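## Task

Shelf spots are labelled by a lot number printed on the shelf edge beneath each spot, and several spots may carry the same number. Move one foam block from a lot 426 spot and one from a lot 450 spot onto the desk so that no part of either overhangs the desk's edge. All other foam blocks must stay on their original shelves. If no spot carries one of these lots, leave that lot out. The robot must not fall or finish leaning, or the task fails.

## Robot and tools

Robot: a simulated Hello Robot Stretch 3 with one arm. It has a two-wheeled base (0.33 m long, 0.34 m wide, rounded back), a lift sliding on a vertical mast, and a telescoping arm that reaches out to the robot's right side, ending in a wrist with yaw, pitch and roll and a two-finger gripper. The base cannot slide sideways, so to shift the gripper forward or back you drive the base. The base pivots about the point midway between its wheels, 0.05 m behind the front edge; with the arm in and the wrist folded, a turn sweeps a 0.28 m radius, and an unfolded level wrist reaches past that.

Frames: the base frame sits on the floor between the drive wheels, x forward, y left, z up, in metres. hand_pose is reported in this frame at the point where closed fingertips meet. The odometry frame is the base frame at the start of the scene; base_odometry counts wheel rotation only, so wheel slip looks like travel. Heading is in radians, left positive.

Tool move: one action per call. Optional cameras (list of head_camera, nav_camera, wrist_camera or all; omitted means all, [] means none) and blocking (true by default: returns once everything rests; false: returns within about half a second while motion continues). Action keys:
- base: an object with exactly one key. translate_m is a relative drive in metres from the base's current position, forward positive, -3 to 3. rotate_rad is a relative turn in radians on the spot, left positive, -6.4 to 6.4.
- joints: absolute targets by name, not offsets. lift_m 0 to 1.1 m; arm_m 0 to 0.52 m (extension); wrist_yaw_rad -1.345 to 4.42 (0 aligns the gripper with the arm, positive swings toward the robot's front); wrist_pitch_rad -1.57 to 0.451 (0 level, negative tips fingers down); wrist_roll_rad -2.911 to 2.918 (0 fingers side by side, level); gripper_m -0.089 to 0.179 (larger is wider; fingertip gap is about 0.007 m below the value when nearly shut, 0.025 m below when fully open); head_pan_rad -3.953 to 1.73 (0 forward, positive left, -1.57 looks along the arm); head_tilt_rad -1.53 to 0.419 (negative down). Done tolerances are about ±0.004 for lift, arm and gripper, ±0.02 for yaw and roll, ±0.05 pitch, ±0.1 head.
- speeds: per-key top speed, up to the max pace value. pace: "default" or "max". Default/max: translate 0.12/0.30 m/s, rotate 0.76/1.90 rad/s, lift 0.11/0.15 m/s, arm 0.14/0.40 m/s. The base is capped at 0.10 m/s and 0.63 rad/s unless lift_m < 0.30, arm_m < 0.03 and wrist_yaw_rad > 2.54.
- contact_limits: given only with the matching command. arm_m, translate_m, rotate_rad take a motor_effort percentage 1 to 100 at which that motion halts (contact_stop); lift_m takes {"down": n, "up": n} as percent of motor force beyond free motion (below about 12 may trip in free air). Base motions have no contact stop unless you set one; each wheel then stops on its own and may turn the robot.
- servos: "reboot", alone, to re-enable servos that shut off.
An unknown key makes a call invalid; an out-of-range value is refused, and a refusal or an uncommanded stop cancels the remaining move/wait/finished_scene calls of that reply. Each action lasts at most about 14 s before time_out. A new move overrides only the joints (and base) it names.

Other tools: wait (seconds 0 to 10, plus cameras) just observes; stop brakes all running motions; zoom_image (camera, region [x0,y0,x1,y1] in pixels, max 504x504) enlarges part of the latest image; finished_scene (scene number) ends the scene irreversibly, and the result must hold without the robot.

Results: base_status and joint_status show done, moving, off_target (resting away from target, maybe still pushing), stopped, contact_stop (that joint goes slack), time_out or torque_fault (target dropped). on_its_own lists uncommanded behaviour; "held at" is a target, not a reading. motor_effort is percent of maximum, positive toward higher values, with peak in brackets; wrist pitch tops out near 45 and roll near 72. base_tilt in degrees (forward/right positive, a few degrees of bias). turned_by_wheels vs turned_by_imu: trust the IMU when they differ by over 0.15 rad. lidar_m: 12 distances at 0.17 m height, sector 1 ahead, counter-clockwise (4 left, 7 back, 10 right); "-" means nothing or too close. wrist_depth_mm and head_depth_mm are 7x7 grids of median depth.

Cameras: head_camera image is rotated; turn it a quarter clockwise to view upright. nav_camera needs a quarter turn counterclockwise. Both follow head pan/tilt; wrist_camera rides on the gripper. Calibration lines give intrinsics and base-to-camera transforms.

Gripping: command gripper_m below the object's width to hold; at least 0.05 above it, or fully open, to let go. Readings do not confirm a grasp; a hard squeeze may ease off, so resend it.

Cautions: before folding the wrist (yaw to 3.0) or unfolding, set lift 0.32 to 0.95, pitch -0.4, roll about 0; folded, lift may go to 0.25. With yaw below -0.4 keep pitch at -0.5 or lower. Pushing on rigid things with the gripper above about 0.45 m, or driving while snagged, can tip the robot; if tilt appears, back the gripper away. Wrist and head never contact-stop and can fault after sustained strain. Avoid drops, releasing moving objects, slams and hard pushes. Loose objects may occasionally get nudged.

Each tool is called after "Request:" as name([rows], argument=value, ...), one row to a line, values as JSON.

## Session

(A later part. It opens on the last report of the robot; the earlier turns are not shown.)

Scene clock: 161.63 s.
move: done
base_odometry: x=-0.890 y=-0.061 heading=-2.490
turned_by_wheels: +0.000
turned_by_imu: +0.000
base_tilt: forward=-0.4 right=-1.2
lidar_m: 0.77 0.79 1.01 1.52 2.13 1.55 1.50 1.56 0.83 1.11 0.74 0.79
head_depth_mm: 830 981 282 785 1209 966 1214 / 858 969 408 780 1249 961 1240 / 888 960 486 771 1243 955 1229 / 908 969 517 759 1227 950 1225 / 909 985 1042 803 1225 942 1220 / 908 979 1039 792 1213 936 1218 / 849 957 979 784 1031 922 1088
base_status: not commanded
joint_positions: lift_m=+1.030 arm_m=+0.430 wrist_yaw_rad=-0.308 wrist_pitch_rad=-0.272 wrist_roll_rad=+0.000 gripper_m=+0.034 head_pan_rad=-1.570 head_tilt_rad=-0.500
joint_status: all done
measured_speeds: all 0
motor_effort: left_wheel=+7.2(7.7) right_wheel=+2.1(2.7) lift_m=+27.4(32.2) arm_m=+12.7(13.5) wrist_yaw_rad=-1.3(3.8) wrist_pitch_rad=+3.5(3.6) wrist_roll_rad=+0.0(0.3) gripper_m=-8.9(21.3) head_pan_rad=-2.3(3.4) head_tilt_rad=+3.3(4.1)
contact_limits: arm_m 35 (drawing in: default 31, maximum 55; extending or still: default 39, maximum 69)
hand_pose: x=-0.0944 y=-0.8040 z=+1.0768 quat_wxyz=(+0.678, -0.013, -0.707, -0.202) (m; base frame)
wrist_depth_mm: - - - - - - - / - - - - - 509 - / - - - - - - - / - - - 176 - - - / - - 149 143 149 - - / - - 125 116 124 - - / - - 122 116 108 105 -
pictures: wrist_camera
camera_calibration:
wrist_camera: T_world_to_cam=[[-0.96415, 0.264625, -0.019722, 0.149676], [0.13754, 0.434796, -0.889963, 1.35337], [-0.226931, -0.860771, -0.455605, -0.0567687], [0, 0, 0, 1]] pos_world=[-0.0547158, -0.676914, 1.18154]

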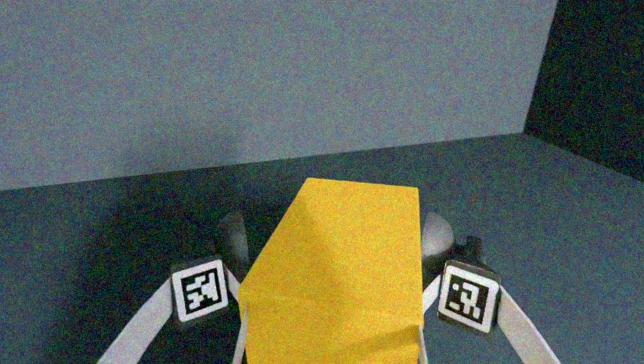

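Request:
move(joints={"arm_m":0.005}, speeds={"arm_m":0.2}, cameras=["wrist_camera"])

Request:
move(base={"rotate_rad":2.01}, joints={"wrist_yaw_rad":0,"lift_m":0.8}, cameras=[])

Request:
move(base={"translate_m":1.22}, cameras=[])

Request:
move(base={"rotate_rad":-0.44}, cameras=["head_camera","nav_camera","wrist_camera"])

Scene clock: 218.83 s.
move: done
base_odometry: x=-0.890 y=-0.061 heading=-2.490
turned_by_wheels: +0.000
turned_by_imu: +0.000
base_tilt: forward=-0.3 right=-1.2
lidar_m: 0.76 0.79 1.01 1.52 2.12 1.56 1.50 1.55 0.83 1.11 0.74 0.79
head_depth_mm: 833 986 1062 - - - - / 853 983 1058 833 - - - / 885 983 1049 823 - - - / 907 982 1044 762 1223 952 - / 910 981 1045 800 1224 943 1229 / 906 976 1040 791 1205 936 1219 / 852 958 977 784 1028 924 1089
base_status: not commanded
joint_positions: lift_m=+1.030 arm_m=+0.005 wrist_yaw_rad=-0.308 wrist_pitch_rad=-0.272 wrist_roll_rad=+0.000 gripper_m=+0.034 head_pan_rad=-1.570 head_tilt_rad=-0.500
joint_status: all done
measured_speeds: all 0
motor_effort: left_wheel=+7.1(7.6) right_wheel=+2.5(2.8) lift_m=+29.0(30.0) arm_m=-13.1(14.1) wrist_yaw_rad=-0.5(3.7) wrist_pitch_rad=+3.4(3.7) wrist_roll_rad=+0.1(0.4) gripper_m=-9.0(9.3) head_pan_rad=-1.7(3.1) head_tilt_rad=+2.1(3.6)
hand_pose: x=-0.0944 y=-0.3790 z=+1.0768 quat_wxyz=(+0.678, -0.013, -0.707, -0.202) (m; base frame)
wrist_depth_mm: - - - - 849 - - / - - - - - - - / - - - - - - - / - - 440 176 175 - - / - - 148 142 149 - - / - - 125 116 124 - - / - - 122 116 108 114 -
pictures: wrist_camera
camera_calibration:
wrist_camera: T_world_to_cam=[[-0.96415, 0.264625, -0.019722, 0.0372105], [0.13754, 0.434796, -0.889963, 1.16858], [-0.226931, -0.860771, -0.455605, 0.309059], [0, 0, 0, 1]] pos_world=[-0.0547158, -0.251914, 1.18154]

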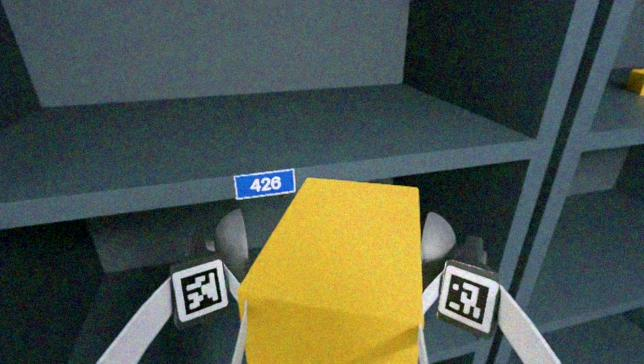

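Scene clock: 223.13 s.
move: done
base_odometry: x=-0.890 y=-0.061 heading=-0.480
turned_by_wheels: +2.010
turned_by_imu: +1.977
base_tilt: forward=-0.3 right=-1.1
lidar_m: 2.38 1.61 1.50 1.52 1.03 1.11 0.74 0.82 0.77 0.78 1.02 1.01
head_depth_mm: 605 645 692 749 813 891 983 / 627 674 726 786 861 942 1053 / 654 701 760 827 910 989 493 / 684 734 798 871 965 1040 329 / 707 764 832 921 1020 1138 1244 / 760 828 908 1013 1124 1280 1296 / 805 878 971 1072 1207 1384 1292
base_status: done
joint_positions: lift_m=+0.800 arm_m=+0.005 wrist_yaw_rad=-0.002 wrist_pitch_rad=-0.272 wrist_roll_rad=+0.000 gripper_m=+0.034 head_pan_rad=-1.570 head_tilt_rad=-0.500
joint_status: all done
measured_speeds: all 0
motor_effort: left_wheel=-8.6(12.9) right_wheel=+8.4(12.3) lift_m=+24.6(28.2) arm_m=-11.8(12.8) wrist_yaw_rad=+2.0(6.4) wrist_pitch_rad=+3.6(3.7) wrist_roll_rad=-0.1(0.3) gripper_m=-8.7(9.5) head_pan_rad=-2.1(2.7) head_tilt_rad=+2.2(3.2)
hand_pose: x=-0.0221 y=-0.3904 z=+0.8468 quat_wxyz=(+0.701, +0.095, -0.700, -0.097) (m; base frame)
wrist_depth_mm: - - 579 - - - - / - - - - - - - / - - - - - - - / - - - 176 - - - / - - 149 143 149 - - / - - 125 115 124 - - / - - 122 116 108 105 -
pictures: none
No camera images: "cameras" was empty.

Scene clock: 236.47 s.
move: done
base_odometry: x=+0.192 y=-0.625 heading=-0.480
turned_by_wheels: +0.000
turned_by_imu: +0.000
base_tilt: forward=-0.4 right=-1.2
lidar_m: 1.59 1.08 1.00 1.02 1.30 1.76 1.95 1.37 0.80 0.75 1.03 2.51
head_depth_mm: 1026 1098 1178 1245 960 731 614 / 1070 1143 1239 1294 949 726 645 / 1110 1197 1289 1349 940 723 495 / 1157 1247 1362 1341 933 721 329 / 1209 1310 1423 1329 927 738 1205 / 1269 1382 1505 1308 919 787 1297 / 1331 1452 1600 1298 913 1472 1284
base_status: done
joint_positions: lift_m=+0.800 arm_m=+0.005 wrist_yaw_rad=-0.002 wrist_pitch_rad=-0.272 wrist_roll_rad=+0.000 gripper_m=+0.034 head_pan_rad=-1.570 head_tilt_rad=-0.500
joint_status: not commanded
measured_speeds: all 0
motor_effort: left_wheel=+0.0(8.6) right_wheel=+9.9(14.0) lift_m=+28.3(30.0) arm_m=-6.9(12.5) wrist_yaw_rad=+1.2(3.3) wrist_pitch_rad=+3.5(3.7) wrist_roll_rad=-0.2(0.4) gripper_m=-8.9(9.6) head_pan_rad=-0.9(2.3) head_tilt_rad=+0.9(2.7)
hand_pose: x=-0.0221 y=-0.3904 z=+0.8468 quat_wxyz=(+0.701, +0.095, -0.700, -0.097) (m; base frame)
wrist_depth_mm: - - - - - - - / - - - - - - - / - - - - - - - / - - - 175 - - - / - - 149 143 149 - - / - - 125 116 124 - - / - - 123 115 110 105 -
pictures: none
No camera images: "cameras" was empty.

Scene clock: 238.27 s.
move: done
base_odometry: x=+0.192 y=-0.625 heading=-0.920
turned_by_wheels: -0.440
turned_by_imu: -0.433
base_tilt: forward=-0.3 right=-1.2
lidar_m: 2.51 1.45 1.04 1.01 1.04 1.41 1.76 1.82 1.33 0.80 0.74 1.38
head_depth_mm: 1063 1154 1258 1373 1514 1606 1296 / 1063 1145 1251 1372 1458 728 1254 / 1065 1141 1245 1317 939 725 492 / 1056 1138 1243 1309 936 718 329 / 1051 1142 1241 1311 927 714 1232 / 1055 1136 1247 1307 919 711 1224 / 1048 1135 1229 1295 914 704 1217
base_status: done
joint_positions: lift_m=+0.800 arm_m=+0.005 wrist_yaw_rad=-0.002 wrist_pitch_rad=-0.272 wrist_roll_rad=+0.000 gripper_m=+0.034 head_pan_rad=-1.570 head_tilt_rad=-0.500
joint_status: not commanded
measured_speeds: all 0
motor_effort: left_wheel=+7.7(11.9) right_wheel=-10.5(13.6) lift_m=+27.1(28.6) arm_m=-6.4(7.4) wrist_yaw_rad=+2.2(2.5) wrist_pitch_rad=+3.5(3.7) wrist_roll_rad=+0.2(0.3) gripper_m=-9.1(9.3) head_pan_rad=-1.5(1.6) head_tilt_rad=+0.3(1.2)
hand_pose: x=-0.0220 y=-0.3904 z=+0.8468 quat_wxyz=(+0.701, +0.095, -0.700, -0.097) (m; base frame)
wrist_depth_mm: - - - - - - - / - - - - - - - / - - - - - - - / - - - 176 - - - / - - 149 143 149 424 - / - - 125 116 124 - - / - - 122 116 111 114 -
pictures: head_camera (sideways), nav_camera (sideways), wrist_camera
camera_calibration:
head_camera: T_world_to_cam=[[-0.0465831, 0.432123, -0.900611, 1.18768], [0.997501, -0.0278189, -0.0649425, 0.0780465], [-0.0531171, -0.901385, -0.429748, 0.515207], [0, 0, 0, 1]] pos_world=[0.00484071, -0.0466536, 1.29612]
nav_camera: T_world_to_cam=[[0.0173074, -0.455904, 0.889861, -1.11504], [-0.999793, -0.017412, 0.0105249, 0.0426164], [0.0106959, -0.889859, -0.456111, 0.546738], [0, 0, 0, 1]] pos_world=[0.0560582, -0.02109, 1.24116]
wrist_camera: T_world_to_cam=[[-0.999087, -0.0379057, -0.0196932, -0.0134722], [0.000239992, 0.456036, -0.889961, 0.964105], [0.0427154, -0.889154, -0.455611, 0.205851], [0, 0, 0, 1]] pos_world=[-0.0224843, -0.257144, 0.951538]

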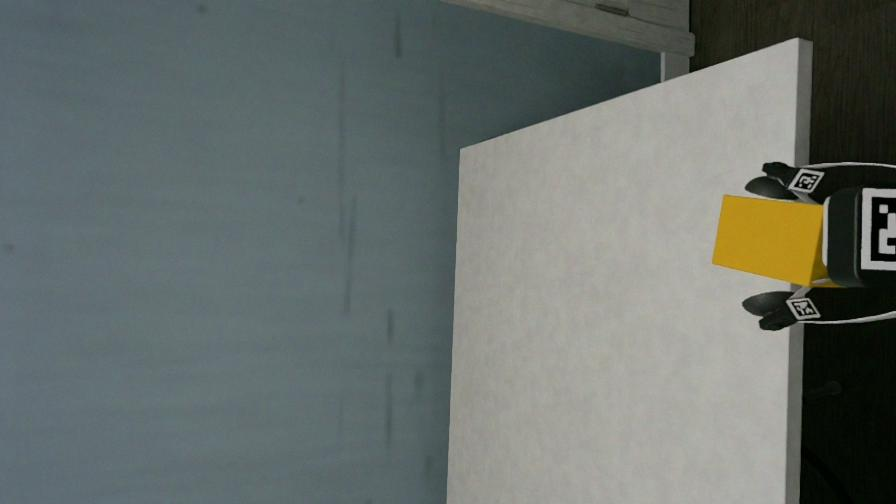

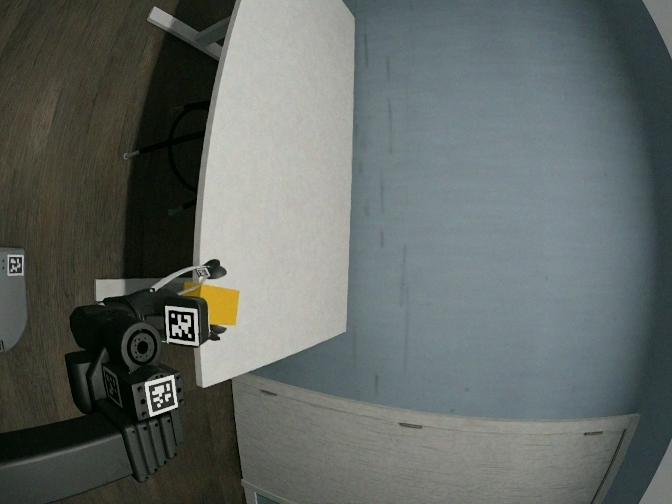

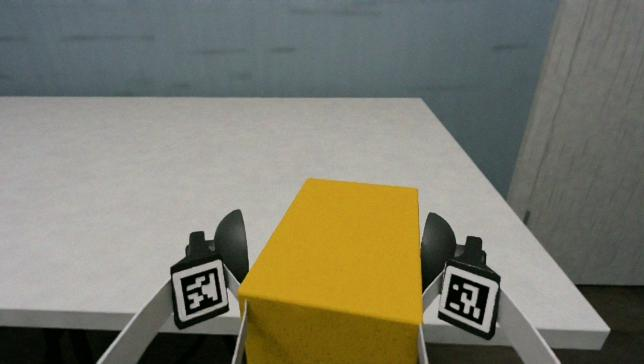

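Request:
move(joints={"arm_m":0.4}, speeds={"arm_m":0.2}, cameras=[])

Request:
move(joints={"lift_m":0.72}, cameras=["wrist_camera"])

Request:
move(joints={"lift_m":0.7}, speeds={"lift_m":0.02}, contact_limits={"lift_m":{"down":12}}, cameras=["head_camera","wrist_camera"])

Scene clock: 251.00 s.
move: done
base_odometry: x=+0.192 y=-0.625 heading=-0.920
turned_by_wheels: +0.000
turned_by_imu: +0.000
base_tilt: forward=-0.3 right=-1.2
lidar_m: 2.51 1.45 1.05 1.01 1.04 1.41 1.76 1.82 1.33 0.80 0.75 1.37
head_depth_mm: 1065 1149 1252 1371 1516 1577 305 / 1057 1146 1254 1373 511 366 641 / 1061 1141 1249 1305 558 723 1243 / 1056 1137 1243 1307 614 719 1208 / 1058 1140 1239 1305 927 717 1239 / 1047 1140 1238 1306 922 713 1226 / 1047 1132 1233 1301 912 708 1218
base_status: not commanded
joint_positions: lift_m=+0.800 arm_m=+0.400 wrist_yaw_rad=-0.002 wrist_pitch_rad=-0.272 wrist_roll_rad=+0.000 gripper_m=+0.034 head_pan_rad=-1.570 head_tilt_rad=-0.500
joint_status: all done
measured_speeds: all 0
motor_effort: left_wheel=+7.1(7.8) right_wheel=-10.1(11.1) lift_m=+27.3(27.4) arm_m=+13.0(15.1) wrist_yaw_rad=+1.1(2.8) wrist_pitch_rad=+3.6(3.7) wrist_roll_rad=+0.0(0.3) gripper_m=-8.6(9.5) head_pan_rad=-0.9(1.3) head_tilt_rad=-0.6(1.2)
hand_pose: x=-0.0220 y=-0.7854 z=+0.8468 quat_wxyz=(+0.701, +0.095, -0.700, -0.097) (m; base frame)
wrist_depth_mm: - - - - - - - / - - - - - - - / - - - - - - - / - - - 176 - - - / - - 149 142 149 - - / - - 125 115 125 - - / - - 121 116 108 105 -
pictures: none
No camera images: "cameras" was empty.

Scene clock: 252.57 s.
move: done
base_odometry: x=+0.192 y=-0.625 heading=-0.920
turned_by_wheels: +0.000
turned_by_imu: +0.000
base_tilt: forward=-0.3 right=-1.2
lidar_m: 2.51 1.44 1.05 1.01 1.04 1.41 1.76 1.82 1.33 0.80 0.74 1.37
head_depth_mm: 1062 1146 1255 1376 1509 1610 1296 / 1060 1143 1245 1372 1451 488 378 / 1058 1146 1249 1309 598 659 1250 / 1056 1144 1242 1312 686 678 1215 / 1053 1142 1245 1304 926 714 1229 / 1049 1135 1234 1301 921 710 1230 / 1052 1134 1231 1290 913 707 1221
base_status: not commanded
joint_positions: lift_m=+0.720 arm_m=+0.400 wrist_yaw_rad=-0.002 wrist_pitch_rad=-0.272 wrist_roll_rad=+0.000 gripper_m=+0.034 head_pan_rad=-1.570 head_tilt_rad=-0.500
joint_status: all done
measured_speeds: all 0
motor_effort: left_wheel=+7.4(7.9) right_wheel=-10.6(11.3) lift_m=+24.0(27.2) arm_m=+11.8(13.3) wrist_yaw_rad=+1.4(2.4) wrist_pitch_rad=+3.5(3.6) wrist_roll_rad=-0.3(0.3) gripper_m=-8.9(9.4) head_pan_rad=-0.3(1.0) head_tilt_rad=-0.5(1.6)
hand_pose: x=-0.0220 y=-0.7854 z=+0.7668 quat_wxyz=(+0.701, +0.095, -0.700, -0.097) (m; base frame)
wrist_depth_mm: - - - - - - - / - - - - - - - / - - - - - - - / - - - 176 - - - / - - 149 143 149 - - / - - 126 116 124 - - / - - 122 115 108 105 -
pictures: wrist_camera
camera_calibration:
wrist_camera: T_world_to_cam=[[-0.999087, -0.0379057, -0.0196932, -0.0300204], [0.000239992, 0.456036, -0.889961, 1.07304], [0.0427154, -0.889154, -0.455611, -0.181813], [0, 0, 0, 1]] pos_world=[-0.0224843, -0.652144, 0.871538]

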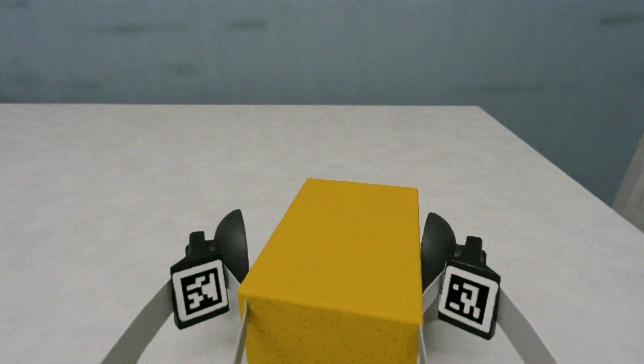

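Scene clock: 253.93 s.
move: done
base_odometry: x=+0.192 y=-0.625 heading=-0.920
turned_by_wheels: +0.000
turned_by_imu: +0.000
base_tilt: forward=-0.3 right=-1.3
lidar_m: 2.51 1.45 1.05 1.00 1.04 1.41 1.76 1.82 1.33 0.80 0.74 1.37
head_depth_mm: 1065 1149 1254 1379 1513 1608 1289 / 1061 1148 1247 1370 1449 664 389 / 1057 1145 1239 1313 630 603 1212 / 1053 1142 1246 1311 706 674 1212 / 1052 1137 1237 1313 925 714 1234 / 1056 1132 1236 1304 919 710 1224 / 1050 1129 1235 1296 913 706 1230
base_status: not commanded
joint_positions: lift_m=+0.700 arm_m=+0.400 wrist_yaw_rad=-0.002 wrist_pitch_rad=-0.272 wrist_roll_rad=+0.000 gripper_m=+0.034 head_pan_rad=-1.570 head_tilt_rad=-0.500
joint_status: all done
measured_speeds: all 0
motor_effort: left_wheel=+6.9(7.6) right_wheel=-10.9(11.0) lift_m=+25.3(26.2) arm_m=+11.0(12.4) wrist_yaw_rad=+1.9(2.9) wrist_pitch_rad=+3.6(3.6) wrist_roll_rad=-0.2(0.3) gripper_m=-9.1(9.5) head_pan_rad=-0.2(1.0) head_tilt_rad=-0.3(1.8)
contact_limits: lift_m down 12 (down: maximum 72; up: maximum 65)
hand_pose: x=-0.0220 y=-0.7854 z=+0.7468 quat_wxyz=(+0.701, +0.095, -0.700, -0.097) (m; base frame)
wrist_depth_mm: - - - - - - - / - - - - - - - / - - - - - - - / - - - 174 - - - / - - 150 142 148 - - / - - 125 116 124 - - / - - 122 116 108 105 -
pictures: head_camera (sideways), wrist_camera
camera_calibration:
head_camera: T_world_to_cam=[[-0.0465831, 0.432123, -0.900611, 1.18768], [0.997501, -0.0278189, -0.0649425, 0.0780465], [-0.0531171, -0.901385, -0.429748, 0.515207], [0, 0, 0, 1]] pos_world=[0.00484071, -0.0466536, 1.29612]
wrist_camera: T_world_to_cam=[[-0.999087, -0.0379057, -0.0196932, -0.0304143], [0.000239992, 0.456036, -0.889961, 1.05524], [0.0427154, -0.889154, -0.455611, -0.190925], [0, 0, 0, 1]] pos_world=[-0.0224843, -0.652144, 0.851538]

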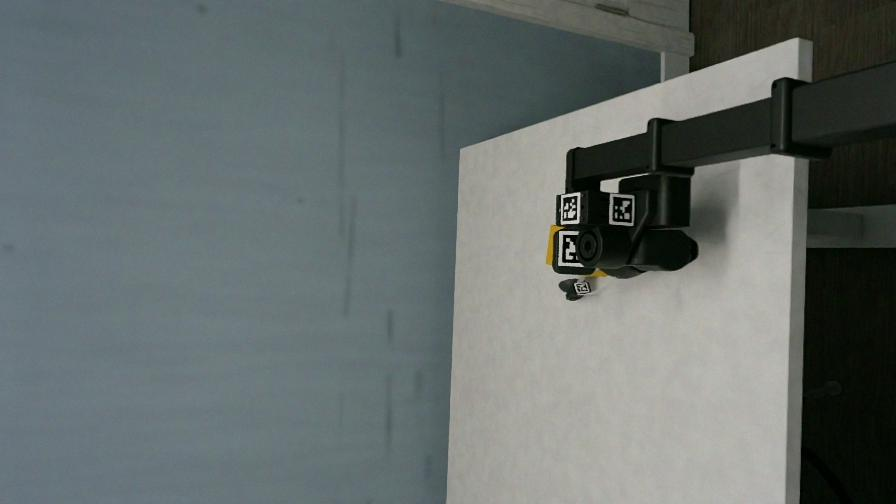

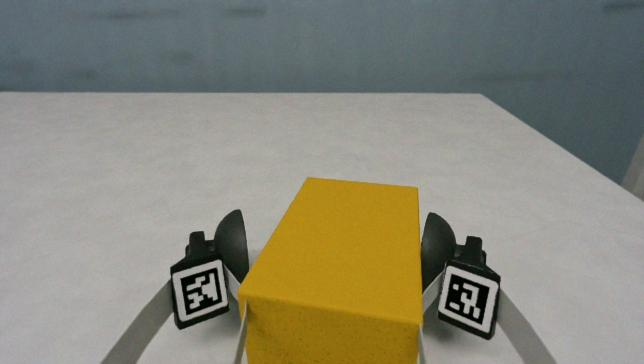

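Request:
move(joints={"lift_m":0.69}, speeds={"lift_m":0.015}, contact_limits={"lift_m":{"down":12}}, cameras=[])

Request:
move(joints={"lift_m":0.684}, speeds={"lift_m":0.015}, contact_limits={"lift_m":{"down":12}}, cameras=["wrist_camera"])

Scene clock: 260.53 s.
move: done
base_odometry: x=+0.192 y=-0.625 heading=-0.920
turned_by_wheels: +0.000
turned_by_imu: +0.000
base_tilt: forward=-0.4 right=-1.2
lidar_m: 2.51 1.45 1.05 1.00 1.04 1.40 1.76 1.82 1.33 0.80 0.75 1.37
head_depth_mm: 1067 1154 1270 1378 1511 1600 1292 / 1063 1147 1249 1370 1456 684 399 / 1056 1143 1244 1313 635 606 1216 / 1060 1143 1249 1314 727 657 1214 / 1053 1136 1242 1303 925 714 1233 / 1051 1132 1234 1297 922 711 1223 / 1049 1135 1235 1301 915 708 1224
base_status: not commanded
joint_positions: lift_m=+0.690 arm_m=+0.400 wrist_yaw_rad=-0.002 wrist_pitch_rad=-0.237 wrist_roll_rad=+0.000 gripper_m=+0.034 head_pan_rad=-1.570 head_tilt_rad=-0.500
joint_status: all done
measured_speeds: all 0
motor_effort: left_wheel=+7.1(7.8) right_wheel=-9.8(11.1) lift_m=+18.2(29.0) arm_m=+7.9(9.5) wrist_yaw_rad=+1.5(3.4) wrist_pitch_rad=-2.8(3.5) wrist_roll_rad=+0.0(0.3) gripper_m=-8.7(9.4) head_pan_rad=-0.2(0.9) head_tilt_rad=-1.1(2.2)
contact_limits: lift_m down 12 (down: maximum 72; up: maximum 65)
hand_pose: x=-0.0220 y=-0.7884 z=+0.7452 quat_wxyz=(+0.702, +0.083, -0.702, -0.085) (m; base frame)
wrist_depth_mm: - - - - - - - / - - - - - - - / - - - - - - - / - - - 177 - - - / - - 149 143 149 - - / - - 125 115 124 - - / - - 120 115 106 105 -
pictures: none
No camera images: "cameras" was empty.

Scene clock: 261.30 s.
move: done
base_odometry: x=+0.192 y=-0.625 heading=-0.920
turned_by_wheels: +0.000
turned_by_imu: +0.000
base_tilt: forward=-0.3 right=-1.2
lidar_m: 2.51 1.44 1.05 1.00 1.04 1.41 1.76 1.82 1.33 0.80 0.75 1.37
head_depth_mm: 1064 1151 1257 1379 1514 1597 1288 / 1057 1149 1249 1378 1456 685 405 / 1059 1146 1247 1314 943 613 1220 / 1061 1138 1247 1307 861 658 1209 / 1056 1142 1235 1316 928 716 1233 / 1050 1134 1242 1298 923 713 1225 / 1048 1135 1236 1293 913 708 1220
base_status: not commanded
joint_positions: lift_m=+0.684 arm_m=+0.400 wrist_yaw_rad=-0.002 wrist_pitch_rad=-0.213 wrist_roll_rad=+0.000 gripper_m=+0.034 head_pan_rad=-1.570 head_tilt_rad=-0.500
joint_status: all done
measured_speeds: all 0
motor_effort: left_wheel=+5.4(7.2) right_wheel=-7.8(10.5) lift_m=+15.4(20.6) arm_m=+8.6(8.8) wrist_yaw_rad=+1.3(2.3) wrist_pitch_rad=-7.3(7.6) wrist_roll_rad=+0.2(0.3) gripper_m=-9.1(9.4) head_pan_rad=+0.2(0.8) head_tilt_rad=-1.3(2.1)
contact_limits: lift_m down 12 (down: maximum 72; up: maximum 65)
hand_pose: x=-0.0220 y=-0.7903 z=+0.7450 quat_wxyz=(+0.703, +0.075, -0.703, -0.076) (m; base frame)
wrist_depth_mm: - - - - - - - / - - - - - - - / - - - - - - - / - - - 181 - - - / - - 149 144 149 - - / - - 125 115 122 - - / - - 120 114 106 105 -
pictures: wrist_camera
camera_calibration:
wrist_camera: T_world_to_cam=[[-0.999087, -0.0390753, -0.0172477, -0.0333921], [0.0000388599, 0.402976, -0.91521, 1.03295], [0.0427125, -0.914376, -0.402607, -0.255606], [0, 0, 0, 1]] pos_world=[-0.0224842, -0.651279, 0.84188]

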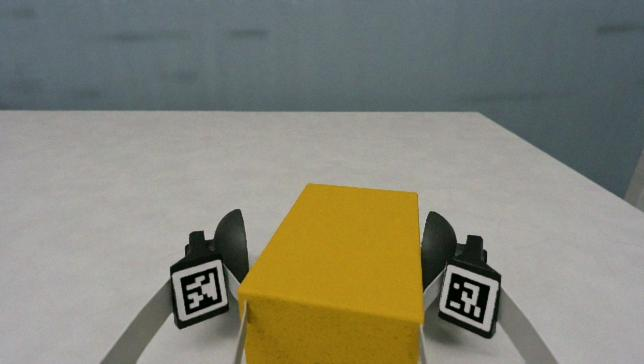

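Contact. Raise slightly, release, retract, fold.

Request:
move(joints={"lift_m":0.696}, speeds={"lift_m":0.03}, cameras=[])

Request:
move(joints={"gripper_m":0.179}, cameras=["wrist_camera"])

Request:
move(joints={"arm_m":0.15}, speeds={"arm_m":0.15}, cameras=["head_camera"])

Request:
move(joints={"arm_m":0.0,"lift_m":0.8,"wrist_pitch_rad":-0.4,"gripper_m":0.037}, pace="max", cameras=[])

Request:
move(joints={"wrist_yaw_rad":3.0}, pace="max", cameras=["head_camera"])

Scene clock: 269.27 s.
move: done
base_odometry: x=+0.192 y=-0.625 heading=-0.920
turned_by_wheels: +0.000
turned_by_imu: +0.000
base_tilt: forward=-0.4 right=-1.2
lidar_m: 2.51 1.45 1.05 1.01 1.04 1.40 1.76 1.81 1.33 0.80 0.75 1.37
head_depth_mm: 1063 1146 1252 1377 1516 1606 1292 / 1058 1145 1250 1368 1458 683 394 / 1062 1144 1248 1316 629 603 1219 / 1050 1145 1240 1313 711 674 1210 / 1052 1138 1238 1306 926 714 1238 / 1047 1134 1238 1305 919 712 1228 / 1049 1133 1235 1299 911 705 1227
base_status: not commanded
joint_positions: lift_m=+0.696 arm_m=+0.400 wrist_yaw_rad=-0.002 wrist_pitch_rad=-0.258 wrist_roll_rad=+0.000 gripper_m=+0.034 head_pan_rad=-1.570 head_tilt_rad=-0.500
joint_status: all done
measured_speeds: all 0
motor_effort: left_wheel=+5.4(6.0) right_wheel=-6.6(8.2) lift_m=+29.1(30.6) arm_m=+6.7(7.1) wrist_yaw_rad=+1.4(2.1) wrist_pitch_rad=+1.0(7.3) wrist_roll_rad=+0.0(0.3) gripper_m=-8.7(9.3) head_pan_rad=+0.0(0.7) head_tilt_rad=-1.8(2.6)
hand_pose: x=-0.0220 y=-0.7866 z=+0.7460 quat_wxyz=(+0.701, +0.090, -0.701, -0.092) (m; base frame)
wrist_depth_mm: - - - - - - - / - - - - - - - / - - - - - - - / - - - 173 - - - / - - 149 141 147 - - / - - 125 115 124 - - / - - 120 117 107 105 -
pictures: none
No camera images: "cameras" was empty.

Scene clock: 271.27 s.
move: done
base_odometry: x=+0.192 y=-0.625 heading=-0.920
turned_by_wheels: +0.000
turned_by_imu: +0.000
base_tilt: forward=-0.2 right=-1.5
lidar_m: 2.52 1.45 1.05 1.00 1.04 1.41 1.76 1.82 1.33 0.80 0.75 1.38
head_depth_mm: 1062 1152 1251 1383 1517 1607 1294 / 1057 1146 1253 1378 1459 684 393 / 1057 1145 1242 1312 629 601 1221 / 1054 1150 1245 1314 712 673 1209 / 1052 1139 1234 1303 925 715 1230 / 1053 1135 1239 1303 923 712 1229 / 1052 1130 1230 1298 914 707 1219
base_status: not commanded
joint_positions: lift_m=+0.696 arm_m=+0.400 wrist_yaw_rad=-0.001 wrist_pitch_rad=-0.263 wrist_roll_rad=+0.000 gripper_m=+0.179 head_pan_rad=-1.570 head_tilt_rad=-0.500
joint_status: all done
measured_speeds: all 0
motor_effort: left_wheel=+5.3(5.8) right_wheel=-6.6(7.9) lift_m=+29.1(29.9) arm_m=+5.1(6.8) wrist_yaw_rad=-0.3(2.5) wrist_pitch_rad=+2.0(2.0) wrist_roll_rad=+0.2(0.3) gripper_m=+0.5(84.8) head_pan_rad=+0.3(0.9) head_tilt_rad=-1.9(3.0)
hand_pose: x=-0.0216 y=-0.7861 z=+0.7448 quat_wxyz=(+0.701, +0.093, -0.701, -0.093) (m; base frame)
wrist_depth_mm: - - - - - - - / - - - - - - - / - - - - - - - / - - - 172 - - - / - 142 - 140 146 - - / - 126 115 114 114 - - / - - 123 118 110 - 104
pictures: wrist_camera
camera_calibration:
wrist_camera: T_world_to_cam=[[-0.999018, -0.0398624, -0.0193489, -0.0318376], [-0.00057711, 0.448338, -0.893864, 1.05079], [0.0443065, -0.892975, -0.447921, -0.201187], [0, 0, 0, 1]] pos_world=[-0.022286, -0.652034, 0.84853]

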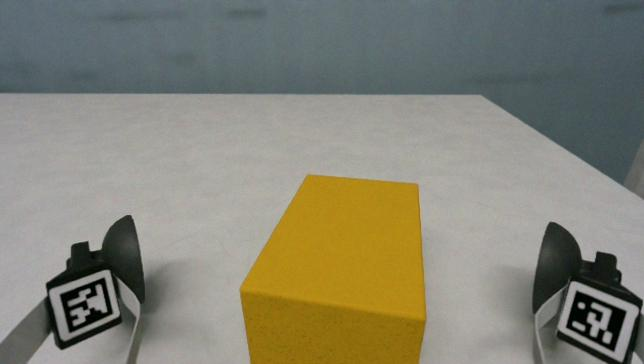

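Scene clock: 274.30 s.
move: done
base_odometry: x=+0.192 y=-0.625 heading=-0.920
turned_by_wheels: +0.000
turned_by_imu: +0.000
base_tilt: forward=-0.5 right=-1.1
lidar_m: 2.51 1.45 1.05 1.01 1.04 1.41 1.76 1.82 1.33 0.80 0.74 1.37
head_depth_mm: 1063 1155 1250 1378 1510 1604 1297 / 1060 1145 1249 1369 1456 727 405 / 1053 1145 1241 1316 939 724 388 / 1059 1142 1246 1315 897 723 413 / 1051 1145 1239 1305 929 715 1235 / 1050 1136 1244 1301 917 712 1236 / 1048 1140 1240 1286 914 707 1223
base_status: not commanded
joint_positions: lift_m=+0.696 arm_m=+0.150 wrist_yaw_rad=-0.001 wrist_pitch_rad=-0.264 wrist_roll_rad=+0.000 gripper_m=+0.179 head_pan_rad=-1.570 head_tilt_rad=-0.500
joint_status: all done
measured_speeds: all 0
motor_effort: left_wheel=+5.1(5.9) right_wheel=-6.8(7.2) lift_m=+28.5(29.6) arm_m=-12.5(14.0) wrist_yaw_rad=+1.1(2.0) wrist_pitch_rad=+2.1(2.1) wrist_roll_rad=+0.2(0.3) gripper_m=+0.6(1.1) head_pan_rad=+0.3(1.1) head_tilt_rad=-2.5(3.5)
hand_pose: x=-0.0216 y=-0.5361 z=+0.7447 quat_wxyz=(+0.701, +0.093, -0.701, -0.093) (m; base frame)
wrist_depth_mm: - - - - - - - / - - - - - - - / - - - - - - - / - - - - - - - / - 143 - - - - - / - 126 - - - - - / - - - - - - 105
pictures: head_camera (sideways)
camera_calibration:
head_camera: T_world_to_cam=[[-0.0465831, 0.432123, -0.900611, 1.18768], [0.997501, -0.0278189, -0.0649425, 0.0780465], [-0.0531171, -0.901385, -0.429748, 0.515207], [0, 0, 0, 1]] pos_world=[0.00484071, -0.0466536, 1.29612]

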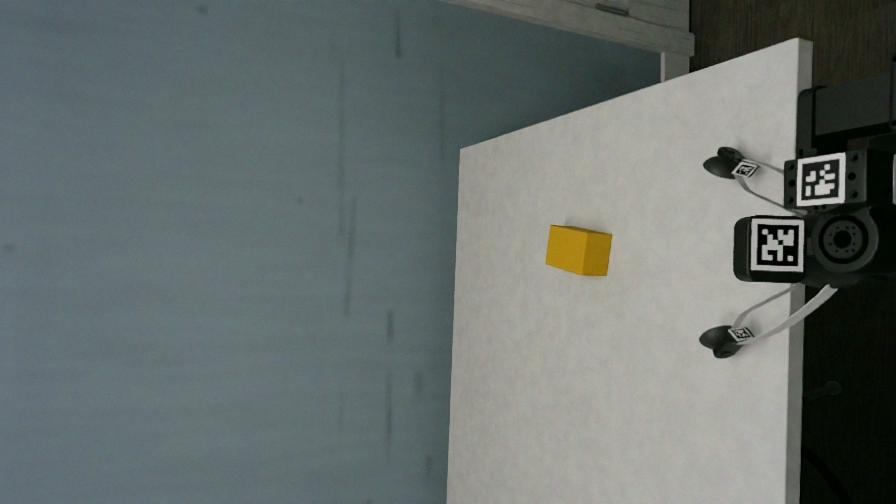

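Scene clock: 276.27 s.
move: done
base_odometry: x=+0.192 y=-0.625 heading=-0.920
turned_by_wheels: +0.000
turned_by_imu: +0.000
base_tilt: forward=-0.5 right=-1.2
lidar_m: 2.51 1.45 1.05 1.00 1.04 1.41 1.76 1.82 1.33 0.80 0.75 1.38
head_depth_mm: 1062 1150 1258 1375 1523 1617 1293 / 1059 1146 1250 1371 1465 729 1254 / 1060 1137 1242 1318 943 724 639 / 1059 1141 1247 1303 899 718 484 / 1052 1137 1241 1307 926 716 1215 / 1054 1139 1234 1297 919 711 1224 / 1055 1135 1233 1298 915 707 1226
base_status: not commanded
joint_positions: lift_m=+0.800 arm_m=+0.001 wrist_yaw_rad=-0.001 wrist_pitch_rad=-0.413 wrist_roll_rad=+0.000 gripper_m=+0.037 head_pan_rad=-1.570 head_tilt_rad=-0.500
joint_status: all done
measured_speeds: all 0
motor_effort: left_wheel=+5.2(5.5) right_wheel=-6.2(7.5) lift_m=+23.9(32.5) arm_m=-9.5(15.9) wrist_yaw_rad=-0.4(1.8) wrist_pitch_rad=+1.9(7.6) wrist_roll_rad=+0.2(0.4) gripper_m=+0.4(81.8) head_pan_rad=+0.7(1.3) head_tilt_rad=-2.1(3.6)
hand_pose: x=-0.0216 y=-0.3706 z=+0.8139 quat_wxyz=(+0.692, +0.145, -0.692, -0.145) (m; base frame)
wrist_depth_mm: - - - - - - - / - - - - - - - / - - - - - - - / - - - - - - - / - - - 150 152 - - / - - 126 - 128 - - / - - 963 993 971 979 986
pictures: none
No camera images: "cameras" was empty.

Scene clock: 278.10 s.
move: done
base_odometry: x=+0.192 y=-0.625 heading=-0.920
turned_by_wheels: +0.000
turned_by_imu: +0.000
base_tilt: forward=-0.3 right=-1.2
lidar_m: 2.51 1.45 1.05 1.01 1.04 1.41 1.76 1.82 1.33 0.80 0.75 1.37
head_depth_mm: 1063 1153 1255 1375 1513 1594 1291 / 1063 1148 1251 1370 1461 727 1256 / 1060 1148 1240 1313 938 725 1248 / 1055 1146 1242 1314 898 721 1205 / 1052 1133 1242 1312 925 714 1234 / 1052 1141 1234 1304 917 710 1233 / 1051 1134 1231 1292 916 708 1221
base_status: not commanded
joint_positions: lift_m=+0.800 arm_m=+0.001 wrist_yaw_rad=+2.997 wrist_pitch_rad=-0.413 wrist_roll_rad=+0.000 gripper_m=+0.037 head_pan_rad=-1.570 head_tilt_rad=-0.500
joint_status: all done
measured_speeds: all 0
motor_effort: left_wheel=+4.8(5.6) right_wheel=-6.7(7.1) lift_m=+24.2(24.4) arm_m=-3.3(9.8) wrist_yaw_rad=+1.5(6.8) wrist_pitch_rad=+1.8(2.1) wrist_roll_rad=-0.2(0.3) gripper_m=+0.8(0.8) head_pan_rad=+0.4(1.3) head_tilt_rad=-2.8(3.7)
hand_pose: x=+0.0112 y=+0.0772 z=+0.8139 quat_wxyz=(+0.195, +0.700, +0.095, +0.680) (m; base frame)
wrist_depth_mm: - 137 - - - - - / - 148 - - - - - / - 162 - - - - - / - 186 - - - - - / - - 204 - - - - / - - 128 - 129 - - / - - 262 984 949 973 977
pictures: head_camera (sideways)
camera_calibration:
head_camera: T_world_to_cam=[[-0.0465831, 0.432123, -0.900611, 1.18768], [0.997501, -0.0278189, -0.0649425, 0.0780465], [-0.0531171, -0.901385, -0.429748, 0.515207], [0, 0, 0, 1]] pos_world=[0.00484071, -0.0466536, 1.29612]

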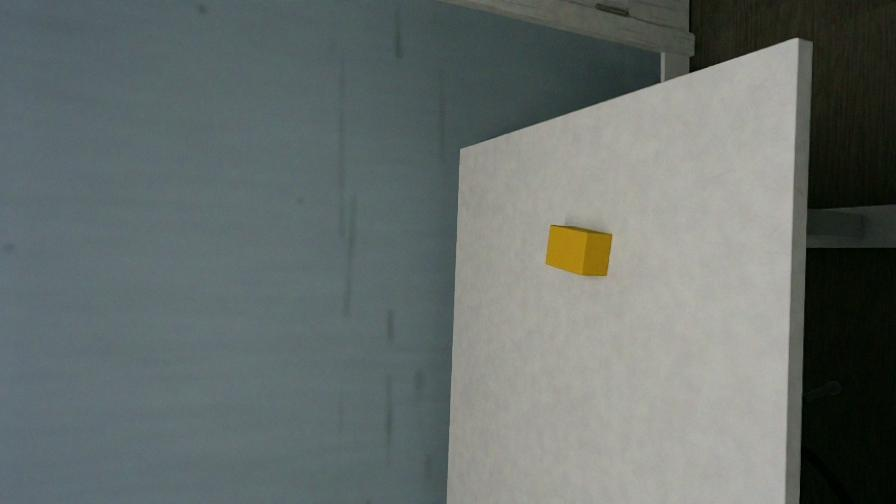

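Request:
move(base={"translate_m":1.85}, joints={"lift_m":0.28,"head_pan_rad":0}, pace="max", cameras=[])

Request:
move(base={"rotate_rad":1.61}, pace="max", cameras=["nav_camera"])

Scene clock: 303.07 s.
move: done
base_odometry: x=+1.313 y=-2.096 heading=-0.920
turned_by_wheels: +0.000
turned_by_imu: +0.001
base_tilt: forward=-0.3 right=-1.2
lidar_m: 0.68 0.70 0.95 1.39 1.09 1.44 3.56 1.52 1.06 1.25 0.98 0.71
head_depth_mm: 545 588 643 705 782 881 1006 / 543 587 639 704 782 873 998 / 540 585 638 701 777 873 998 / 541 585 637 699 776 870 990 / 539 582 635 697 774 871 989 / 536 579 633 696 770 863 979 / 537 580 631 693 770 864 980
base_status: done
joint_positions: lift_m=+0.280 arm_m=+0.001 wrist_yaw_rad=+2.998 wrist_pitch_rad=-0.414 wrist_roll_rad=+0.000 gripper_m=+0.037 head_pan_rad=+0.000 head_tilt_rad=-0.500
joint_status: all done
measured_speeds: all 0
motor_effort: left_wheel=+5.8(11.4) right_wheel=+1.3(14.5) lift_m=+28.8(30.4) arm_m=+9.7(13.4) wrist_yaw_rad=+1.4(3.2) wrist_pitch_rad=+2.1(2.3) wrist_roll_rad=-0.2(0.5) gripper_m=+0.6(1.0) head_pan_rad=-2.9(5.5) head_tilt_rad=-4.1(5.1)
hand_pose: x=+0.0110 y=+0.0770 z=+0.2935 quat_wxyz=(+0.195, +0.700, +0.096, +0.680) (m; base frame)
wrist_depth_mm: - 137 - - - - - / - 147 - - - - - / 932 162 854 894 894 881 - / 737 186 654 711 705 699 696 / 603 582 205 567 559 584 572 / 504 510 129 300 128 499 495 / 438 279 257 271 424 434 429
pictures: none
No camera images: "cameras" was empty.

Scene clock: 305.20 s.
move: done
base_odometry: x=+1.313 y=-2.096 heading=+0.690
turned_by_wheels: +1.610
turned_by_imu: +1.578
base_tilt: forward=-0.3 right=-1.1
lidar_m: 1.28 1.09 1.46 3.56 1.69 1.06 1.26 0.96 0.71 0.68 0.71 0.98
head_depth_mm: 1965 1911 1863 1834 1803 1588 1316 / 2057 2261 2408 2522 2105 1618 1310 / 2076 2248 2430 2624 2084 1609 1312 / 2064 2231 2445 2665 2057 1596 1302 / 2064 2244 2416 2594 2054 1583 1295 / 2052 2203 2379 2433 1639 1519 1287 / 972 989 1014 1099 1215 1340 1286
base_status: done
joint_positions: lift_m=+0.280 arm_m=+0.001 wrist_yaw_rad=+2.998 wrist_pitch_rad=-0.414 wrist_roll_rad=+0.000 gripper_m=+0.037 head_pan_rad=+0.000 head_tilt_rad=-0.500
joint_status: not commanded
measured_speeds: all 0
motor_effort: left_wheel=-6.7(15.1) right_wheel=+7.8(14.5) lift_m=+28.7(29.0) arm_m=-2.4(10.0) wrist_yaw_rad=+1.9(2.9) wrist_pitch_rad=+2.2(2.3) wrist_roll_rad=+0.0(0.3) gripper_m=+0.6(0.8) head_pan_rad=-2.7(3.3) head_tilt_rad=-3.8(5.1)
hand_pose: x=+0.0110 y=+0.0770 z=+0.2935 quat_wxyz=(+0.195, +0.700, +0.096, +0.680) (m; base frame)
wrist_depth_mm: - 137 - - - - - / - 148 - - - - - / 938 161 849 895 893 890 883 / 731 186 667 712 703 702 692 / 603 581 206 570 568 583 573 / 511 508 129 301 129 499 494 / 434 280 257 269 428 433 433
pictures: nav_camera (sideways)
camera_calibration:
nav_camera: T_world_to_cam=[[0.456194, 0.0169417, 0.889719, -1.11753], [0.0166278, -0.999806, 0.0105123, 0.0363451], [0.889725, 0.00999842, -0.456388, 0.54176], [0, 0, 0, 1]] pos_world=[0.0271872, 0.0498542, 1.24115]

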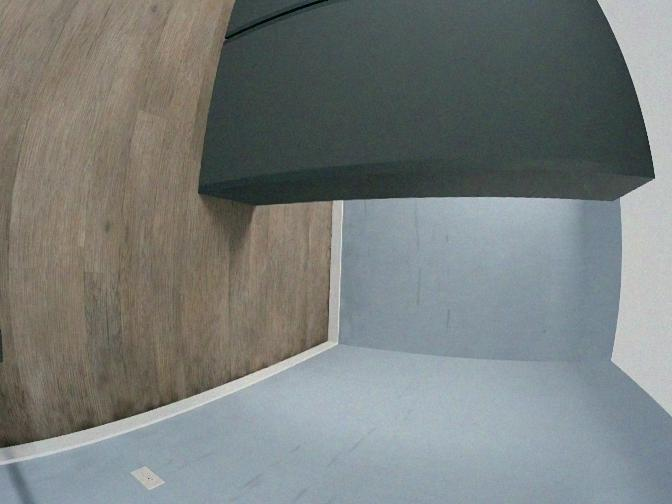

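Request:
move(base={"rotate_rad":-0.16}, pace="max", cameras=[])

Request:
move(base={"translate_m":0.65}, pace="max", cameras=[])

Request:
move(base={"rotate_rad":0.16}, pace="max", cameras=[])

Request:
move(base={"translate_m":1.28}, pace="max", cameras=["nav_camera"])

Scene clock: 324.37 s.
move: done
base_odometry: x=+1.313 y=-2.096 heading=+0.530
turned_by_wheels: -0.160
turned_by_imu: -0.157
base_tilt: forward=-0.4 right=-1.2
lidar_m: 1.71 1.09 1.28 2.58 2.13 1.06 1.26 1.16 0.75 0.68 0.68 0.85
head_depth_mm: 1282 1302 1308 1319 1345 1356 1290 / 1626 1658 1690 1716 1741 1568 1315 / 2110 2239 2330 2366 2088 1610 1313 / 2098 2268 2471 2654 2055 1598 1304 / 2063 2209 2394 2625 2061 1592 1297 / 2032 2198 2400 2550 2054 1573 1290 / 2002 2156 2347 2520 1947 1530 1289
base_status: done
joint_positions: lift_m=+0.280 arm_m=+0.001 wrist_yaw_rad=+2.998 wrist_pitch_rad=-0.414 wrist_roll_rad=+0.000 gripper_m=+0.037 head_pan_rad=+0.000 head_tilt_rad=-0.500
joint_status: not commanded
measured_speeds: all 0
motor_effort: left_wheel=+6.0(12.1) right_wheel=-8.2(12.4) lift_m=+27.4(28.3) arm_m=-11.4(12.5) wrist_yaw_rad=+1.0(2.6) wrist_pitch_rad=+2.3(2.3) wrist_roll_rad=+0.2(0.3) gripper_m=+0.6(0.8) head_pan_rad=-3.0(3.0) head_tilt_rad=-4.0(4.2)
hand_pose: x=+0.0110 y=+0.0770 z=+0.2935 quat_wxyz=(+0.195, +0.700, +0.096, +0.680) (m; base frame)
wrist_depth_mm: - 137 - - - - - / - 147 - - - - - / 935 162 861 897 893 876 886 / 722 186 661 717 705 703 698 / 605 580 206 571 569 578 577 / 516 508 129 299 129 497 489 / 435 280 258 270 422 436 432
pictures: none
No camera images: "cameras" was empty.

Scene clock: 327.87 s.
move: done
base_odometry: x=+1.873 y=-1.768 heading=+0.530
turned_by_wheels: +0.000
turned_by_imu: +0.000
base_tilt: forward=-0.3 right=-1.2
lidar_m: 1.46 0.74 0.59 0.98 2.46 1.64 1.89 0.99 0.64 0.58 0.59 0.73
head_depth_mm: 1095 1112 1127 1137 1157 1171 1185 / 1395 1418 1447 1460 1487 1486 1314 / 1567 1709 1831 1984 1933 1607 1313 / 1554 1682 1835 2029 2073 1593 1308 / 1530 1655 1797 1971 2061 1587 1292 / 1508 1619 1752 1927 2045 1591 1288 / 1492 1600 1731 1901 2015 1570 1283
base_status: done
joint_positions: lift_m=+0.280 arm_m=+0.001 wrist_yaw_rad=+2.998 wrist_pitch_rad=-0.414 wrist_roll_rad=+0.000 gripper_m=+0.037 head_pan_rad=+0.000 head_tilt_rad=-0.500
joint_status: not commanded
measured_speeds: all 0
motor_effort: left_wheel=+2.6(14.3) right_wheel=+2.2(13.0) lift_m=+27.5(28.1) arm_m=-10.0(12.3) wrist_yaw_rad=+1.7(2.9) wrist_pitch_rad=+2.1(2.3) wrist_roll_rad=+0.0(0.3) gripper_m=+0.8(1.2) head_pan_rad=-1.7(2.8) head_tilt_rad=-3.1(4.1)
hand_pose: x=+0.0110 y=+0.0770 z=+0.2935 quat_wxyz=(+0.195, +0.700, +0.096, +0.680) (m; base frame)
wrist_depth_mm: - 137 - - - - - / - 147 - - - - - / 910 162 856 902 857 - - / 732 186 665 711 713 681 695 / 603 578 205 570 569 583 577 / 514 512 129 301 129 494 489 / 433 280 258 270 422 434 429
pictures: none
No camera images: "cameras" was empty.

Scene clock: 328.77 s.
move: done
base_odometry: x=+1.873 y=-1.768 heading=+0.690
turned_by_wheels: +0.160
turned_by_imu: +0.157
base_tilt: forward=-0.3 right=-1.1
lidar_m: 1.85 0.61 0.59 1.56 1.94 1.64 1.89 0.83 0.61 0.59 0.61 0.84
head_depth_mm: 1518 1623 1611 1580 1542 1478 1315 / 1532 1659 1812 1952 2004 1613 1317 / 1530 1654 1812 1975 2086 1607 1307 / 1532 1657 1814 1978 2084 1594 1307 / 1538 1652 1801 1966 2050 1589 1297 / 1539 1660 1818 1980 2063 1583 1294 / 1525 1668 1799 1982 2001 1573 1290
base_status: done
joint_positions: lift_m=+0.280 arm_m=+0.001 wrist_yaw_rad=+2.998 wrist_pitch_rad=-0.414 wrist_roll_rad=+0.000 gripper_m=+0.037 head_pan_rad=+0.000 head_tilt_rad=-0.500
joint_status: not commanded
measured_speeds: all 0
motor_effort: left_wheel=-6.6(13.6) right_wheel=+7.5(12.1) lift_m=+27.2(27.4) arm_m=-10.3(10.8) wrist_yaw_rad=+2.2(2.6) wrist_pitch_rad=+2.1(2.2) wrist_roll_rad=+0.2(0.3) gripper_m=-0.2(0.6) head_pan_rad=-1.7(2.6) head_tilt_rad=-2.9(3.7)
hand_pose: x=+0.0110 y=+0.0770 z=+0.2935 quat_wxyz=(+0.195, +0.700, +0.096, +0.680) (m; base frame)
wrist_depth_mm: - 137 - - - - - / - 148 - - - - - / 932 161 862 913 893 - - / 732 186 661 712 699 676 - / 600 580 205 569 564 579 579 / 515 506 128 300 129 497 495 / 436 281 258 270 423 433 431
pictures: none
No camera images: "cameras" was empty.

Scene clock: 334.40 s.
move: done
base_odometry: x=+2.861 y=-0.953 heading=+0.690
turned_by_wheels: +0.000
turned_by_imu: +0.001
base_tilt: forward=-0.3 right=-1.2
lidar_m: 0.58 0.61 0.83 2.27 0.60 0.61 2.26 0.84 0.61 0.59 0.62 0.61
head_depth_mm: 458 496 540 593 658 739 838 / 457 495 540 593 656 738 837 / 457 495 539 591 658 738 841 / 457 494 539 593 658 738 842 / 458 494 538 591 657 738 842 / 457 495 538 591 657 739 842 / 457 495 539 593 656 739 838
base_status: done
joint_positions: lift_m=+0.280 arm_m=+0.001 wrist_yaw_rad=+2.998 wrist_pitch_rad=-0.414 wrist_roll_rad=+0.000 gripper_m=+0.037 head_pan_rad=+0.000 head_tilt_rad=-0.500
joint_status: not commanded
measured_speeds: all 0
motor_effort: left_wheel=+4.2(10.2) right_wheel=+4.3(17.4) lift_m=+25.7(27.3) arm_m=-8.6(10.5) wrist_yaw_rad=+1.4(2.9) wrist_pitch_rad=+2.1(2.3) wrist_roll_rad=+0.0(0.3) gripper_m=+0.3(1.0) head_pan_rad=-1.3(2.4) head_tilt_rad=-2.1(3.7)
hand_pose: x=+0.0110 y=+0.0770 z=+0.2935 quat_wxyz=(+0.195, +0.700, +0.096, +0.680) (m; base frame)
wrist_depth_mm: - 137 - - - - - / - 147 - - - - - / - 162 859 890 878 845 702 / 644 186 669 706 706 700 656 / 582 584 206 570 565 579 577 / 516 508 129 300 129 496 491 / 433 280 258 271 428 432 429
pictures: nav_camera (sideways)
camera_calibration:
nav_camera: T_world_to_cam=[[0.456194, 0.0169417, 0.889719, -1.11753], [0.0166278, -0.999806, 0.0105123, 0.0363451], [0.889725, 0.00999842, -0.456388, 0.54176], [0, 0, 0, 1]] pos_world=[0.0271872, 0.0498542, 1.24115]

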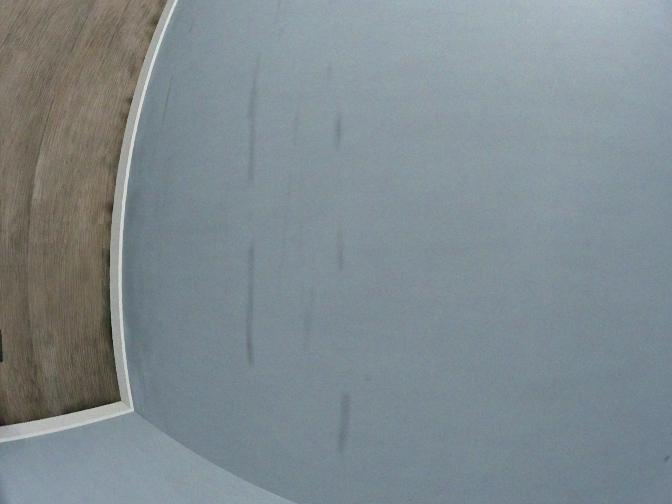

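Request:
move(base={"translate_m":0.06}, pace="max", cameras=[])

Request:
move(base={"rotate_rad":-1.6}, pace="max", joints={"head_pan_rad":-2.3,"head_tilt_rad":-0.35}, cameras=["nav_camera","head_camera"])

Scene clock: 350.30 s.
move: done
base_odometry: x=+2.907 y=-0.915 heading=+0.690
turned_by_wheels: +0.000
turned_by_imu: +0.000
base_tilt: forward=-0.4 right=-1.4
lidar_m: 0.52 0.55 0.75 2.11 1.31 0.64 2.27 0.84 0.61 0.60 0.62 0.54
head_depth_mm: 407 441 478 528 586 656 750 / 408 440 480 528 585 656 748 / 407 440 479 526 586 655 747 / 407 440 479 528 585 654 747 / 407 440 480 527 584 658 747 / 407 440 479 527 583 655 745 / 407 441 479 526 585 656 745
base_status: done
joint_positions: lift_m=+0.280 arm_m=+0.001 wrist_yaw_rad=+2.998 wrist_pitch_rad=-0.414 wrist_roll_rad=+0.000 gripper_m=+0.037 head_pan_rad=+0.000 head_tilt_rad=-0.500
joint_status: not commanded
measured_speeds: all 0
motor_effort: left_wheel=-0.9(12.8) right_wheel=+4.9(12.0) lift_m=+24.4(26.0) arm_m=-7.1(8.3) wrist_yaw_rad=+1.5(2.7) wrist_pitch_rad=+2.2(2.2) wrist_roll_rad=-0.3(0.3) gripper_m=+0.8(1.0) head_pan_rad=-1.1(1.5) head_tilt_rad=-1.4(2.3)
hand_pose: x=+0.0110 y=+0.0770 z=+0.2935 quat_wxyz=(+0.195, +0.700, +0.096, +0.680) (m; base frame)
wrist_depth_mm: - 137 - - - - - / - 148 - - - 974 - / - 162 854 904 881 832 626 / 665 186 663 707 708 702 571 / 604 581 206 573 564 578 563 / 517 511 128 301 129 497 493 / 436 281 258 270 428 437 434
pictures: none
No camera images: "cameras" was empty.

Scene clock: 352.67 s.
move: done
base_odometry: x=+2.907 y=-0.915 heading=-0.910
turned_by_wheels: -1.600
turned_by_imu: -1.569
base_tilt: forward=-0.4 right=-1.2
lidar_m: 0.59 0.62 0.55 0.53 0.55 0.74 2.05 1.32 0.64 2.34 0.84 0.62
head_depth_mm: 1240 1230 1333 1269 1425 1457 1452 / 1313 977 1444 1014 1507 1181 1394 / 1181 991 1365 1100 1419 1129 1300 / 547 578 617 658 707 1035 873 / 586 617 655 694 741 791 853 / 669 709 757 812 880 949 1031 / 774 836 902 2628 2318 1787 1408
base_status: done
joint_positions: lift_m=+0.280 arm_m=+0.001 wrist_yaw_rad=+2.998 wrist_pitch_rad=-0.414 wrist_roll_rad=+0.000 gripper_m=+0.037 head_pan_rad=-2.308 head_tilt_rad=-0.350
joint_status: all done
measured_speeds: translate_m=+0.000 rotate_rad=+0.000 lift_m=+0.000 arm_m=+0.000 wrist_yaw_rad=+0.000 wrist_pitch_rad=+0.000 wrist_roll_rad=+0.000 head_pan_rad=+0.024 head_tilt_rad=+0.000
motor_effort: left_wheel=+4.1(14.9) right_wheel=-9.0(14.8) lift_m=+24.6(25.5) arm_m=-12.1(12.8) wrist_yaw_rad=+1.8(2.8) wrist_pitch_rad=+2.2(2.3) wrist_roll_rad=-0.2(0.3) gripper_m=-0.2(0.9) head_pan_rad=+3.5(5.7) head_tilt_rad=+4.7(9.8)
hand_pose: x=+0.0110 y=+0.0770 z=+0.2935 quat_wxyz=(+0.195, +0.700, +0.096, +0.680) (m; base frame)
wrist_depth_mm: 493 137 515 522 537 540 - / 530 147 543 - - - - / - 161 169 - - - - / - 178 188 662 666 672 668 / 600 580 206 567 570 579 577 / 513 501 129 299 129 499 489 / 435 281 257 269 422 435 431
pictures: head_camera (sideways), nav_camera (sideways)
camera_calibration:
head_camera: T_world_to_cam=[[0.162592, 0.247859, -0.955055, 1.25747], [0.712958, -0.69864, -0.0599375, 0.0733665], [-0.682096, -0.671169, -0.290307, 0.337567], [0, 0, 0, 1]] pos_world=[-0.0265079, -0.0338541, 1.30335]
nav_camera: T_world_to_cam=[[-0.201108, -0.24677, 0.947977, -1.1895], [-0.750237, 0.661043, 0.0129191, 0.0379269], [-0.629842, -0.708609, -0.318077, 0.371104], [0, 0, 0, 1]] pos_world=[0.0229732, -0.0556362, 1.24517]

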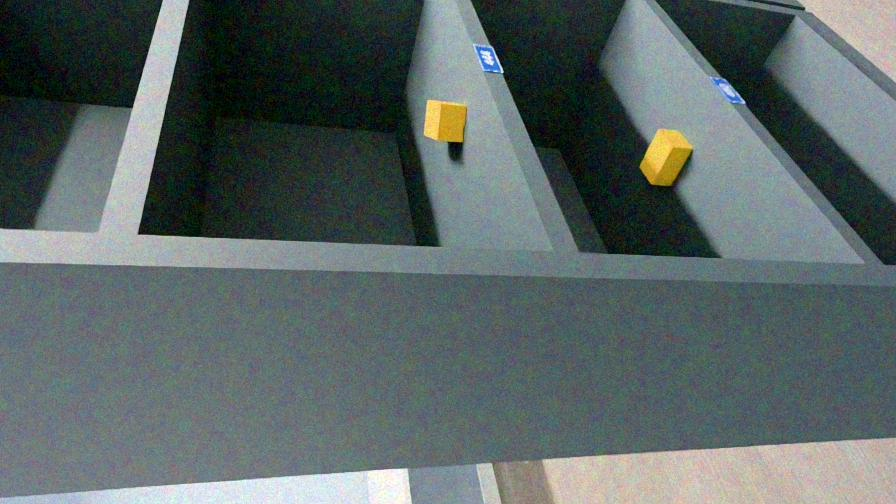

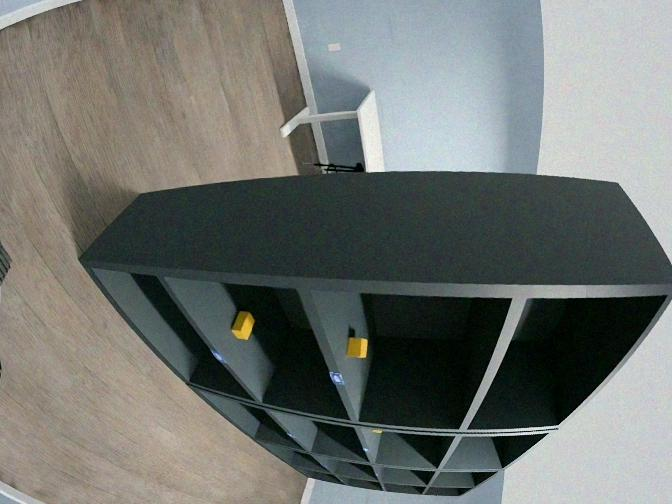

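Request:
zoom_image(camera="head_camera", region=[460, 30, 520, 80])

Request:
zoom_image(camera="head_camera", region=[700, 65, 760, 115])

Request:
zoom_image(camera="nav_camera", region=[270, 410, 420, 504])

Scaled by 8.400 from the camera's 896x504 image, which has a finer 1280x720 frame.

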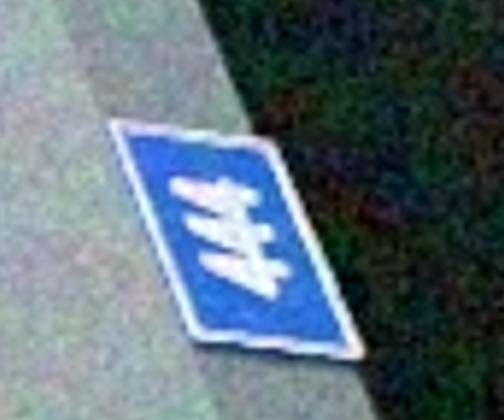

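Scaled by 8.400 from the camera's 896x504 image, which has a finer 1280x720 frame.

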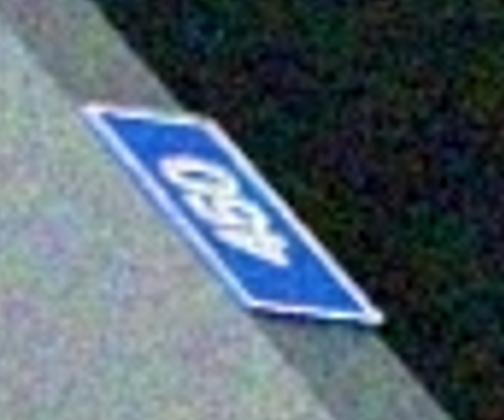

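Scaled by 3.360 from the camera's 672x504 image, which has a finer 792x594 frame.

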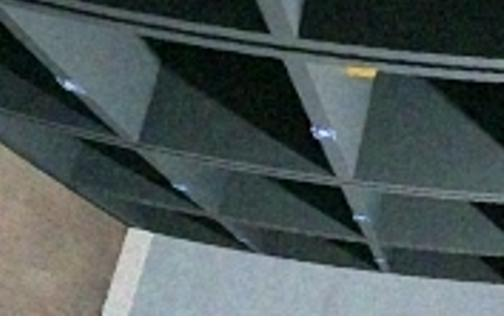

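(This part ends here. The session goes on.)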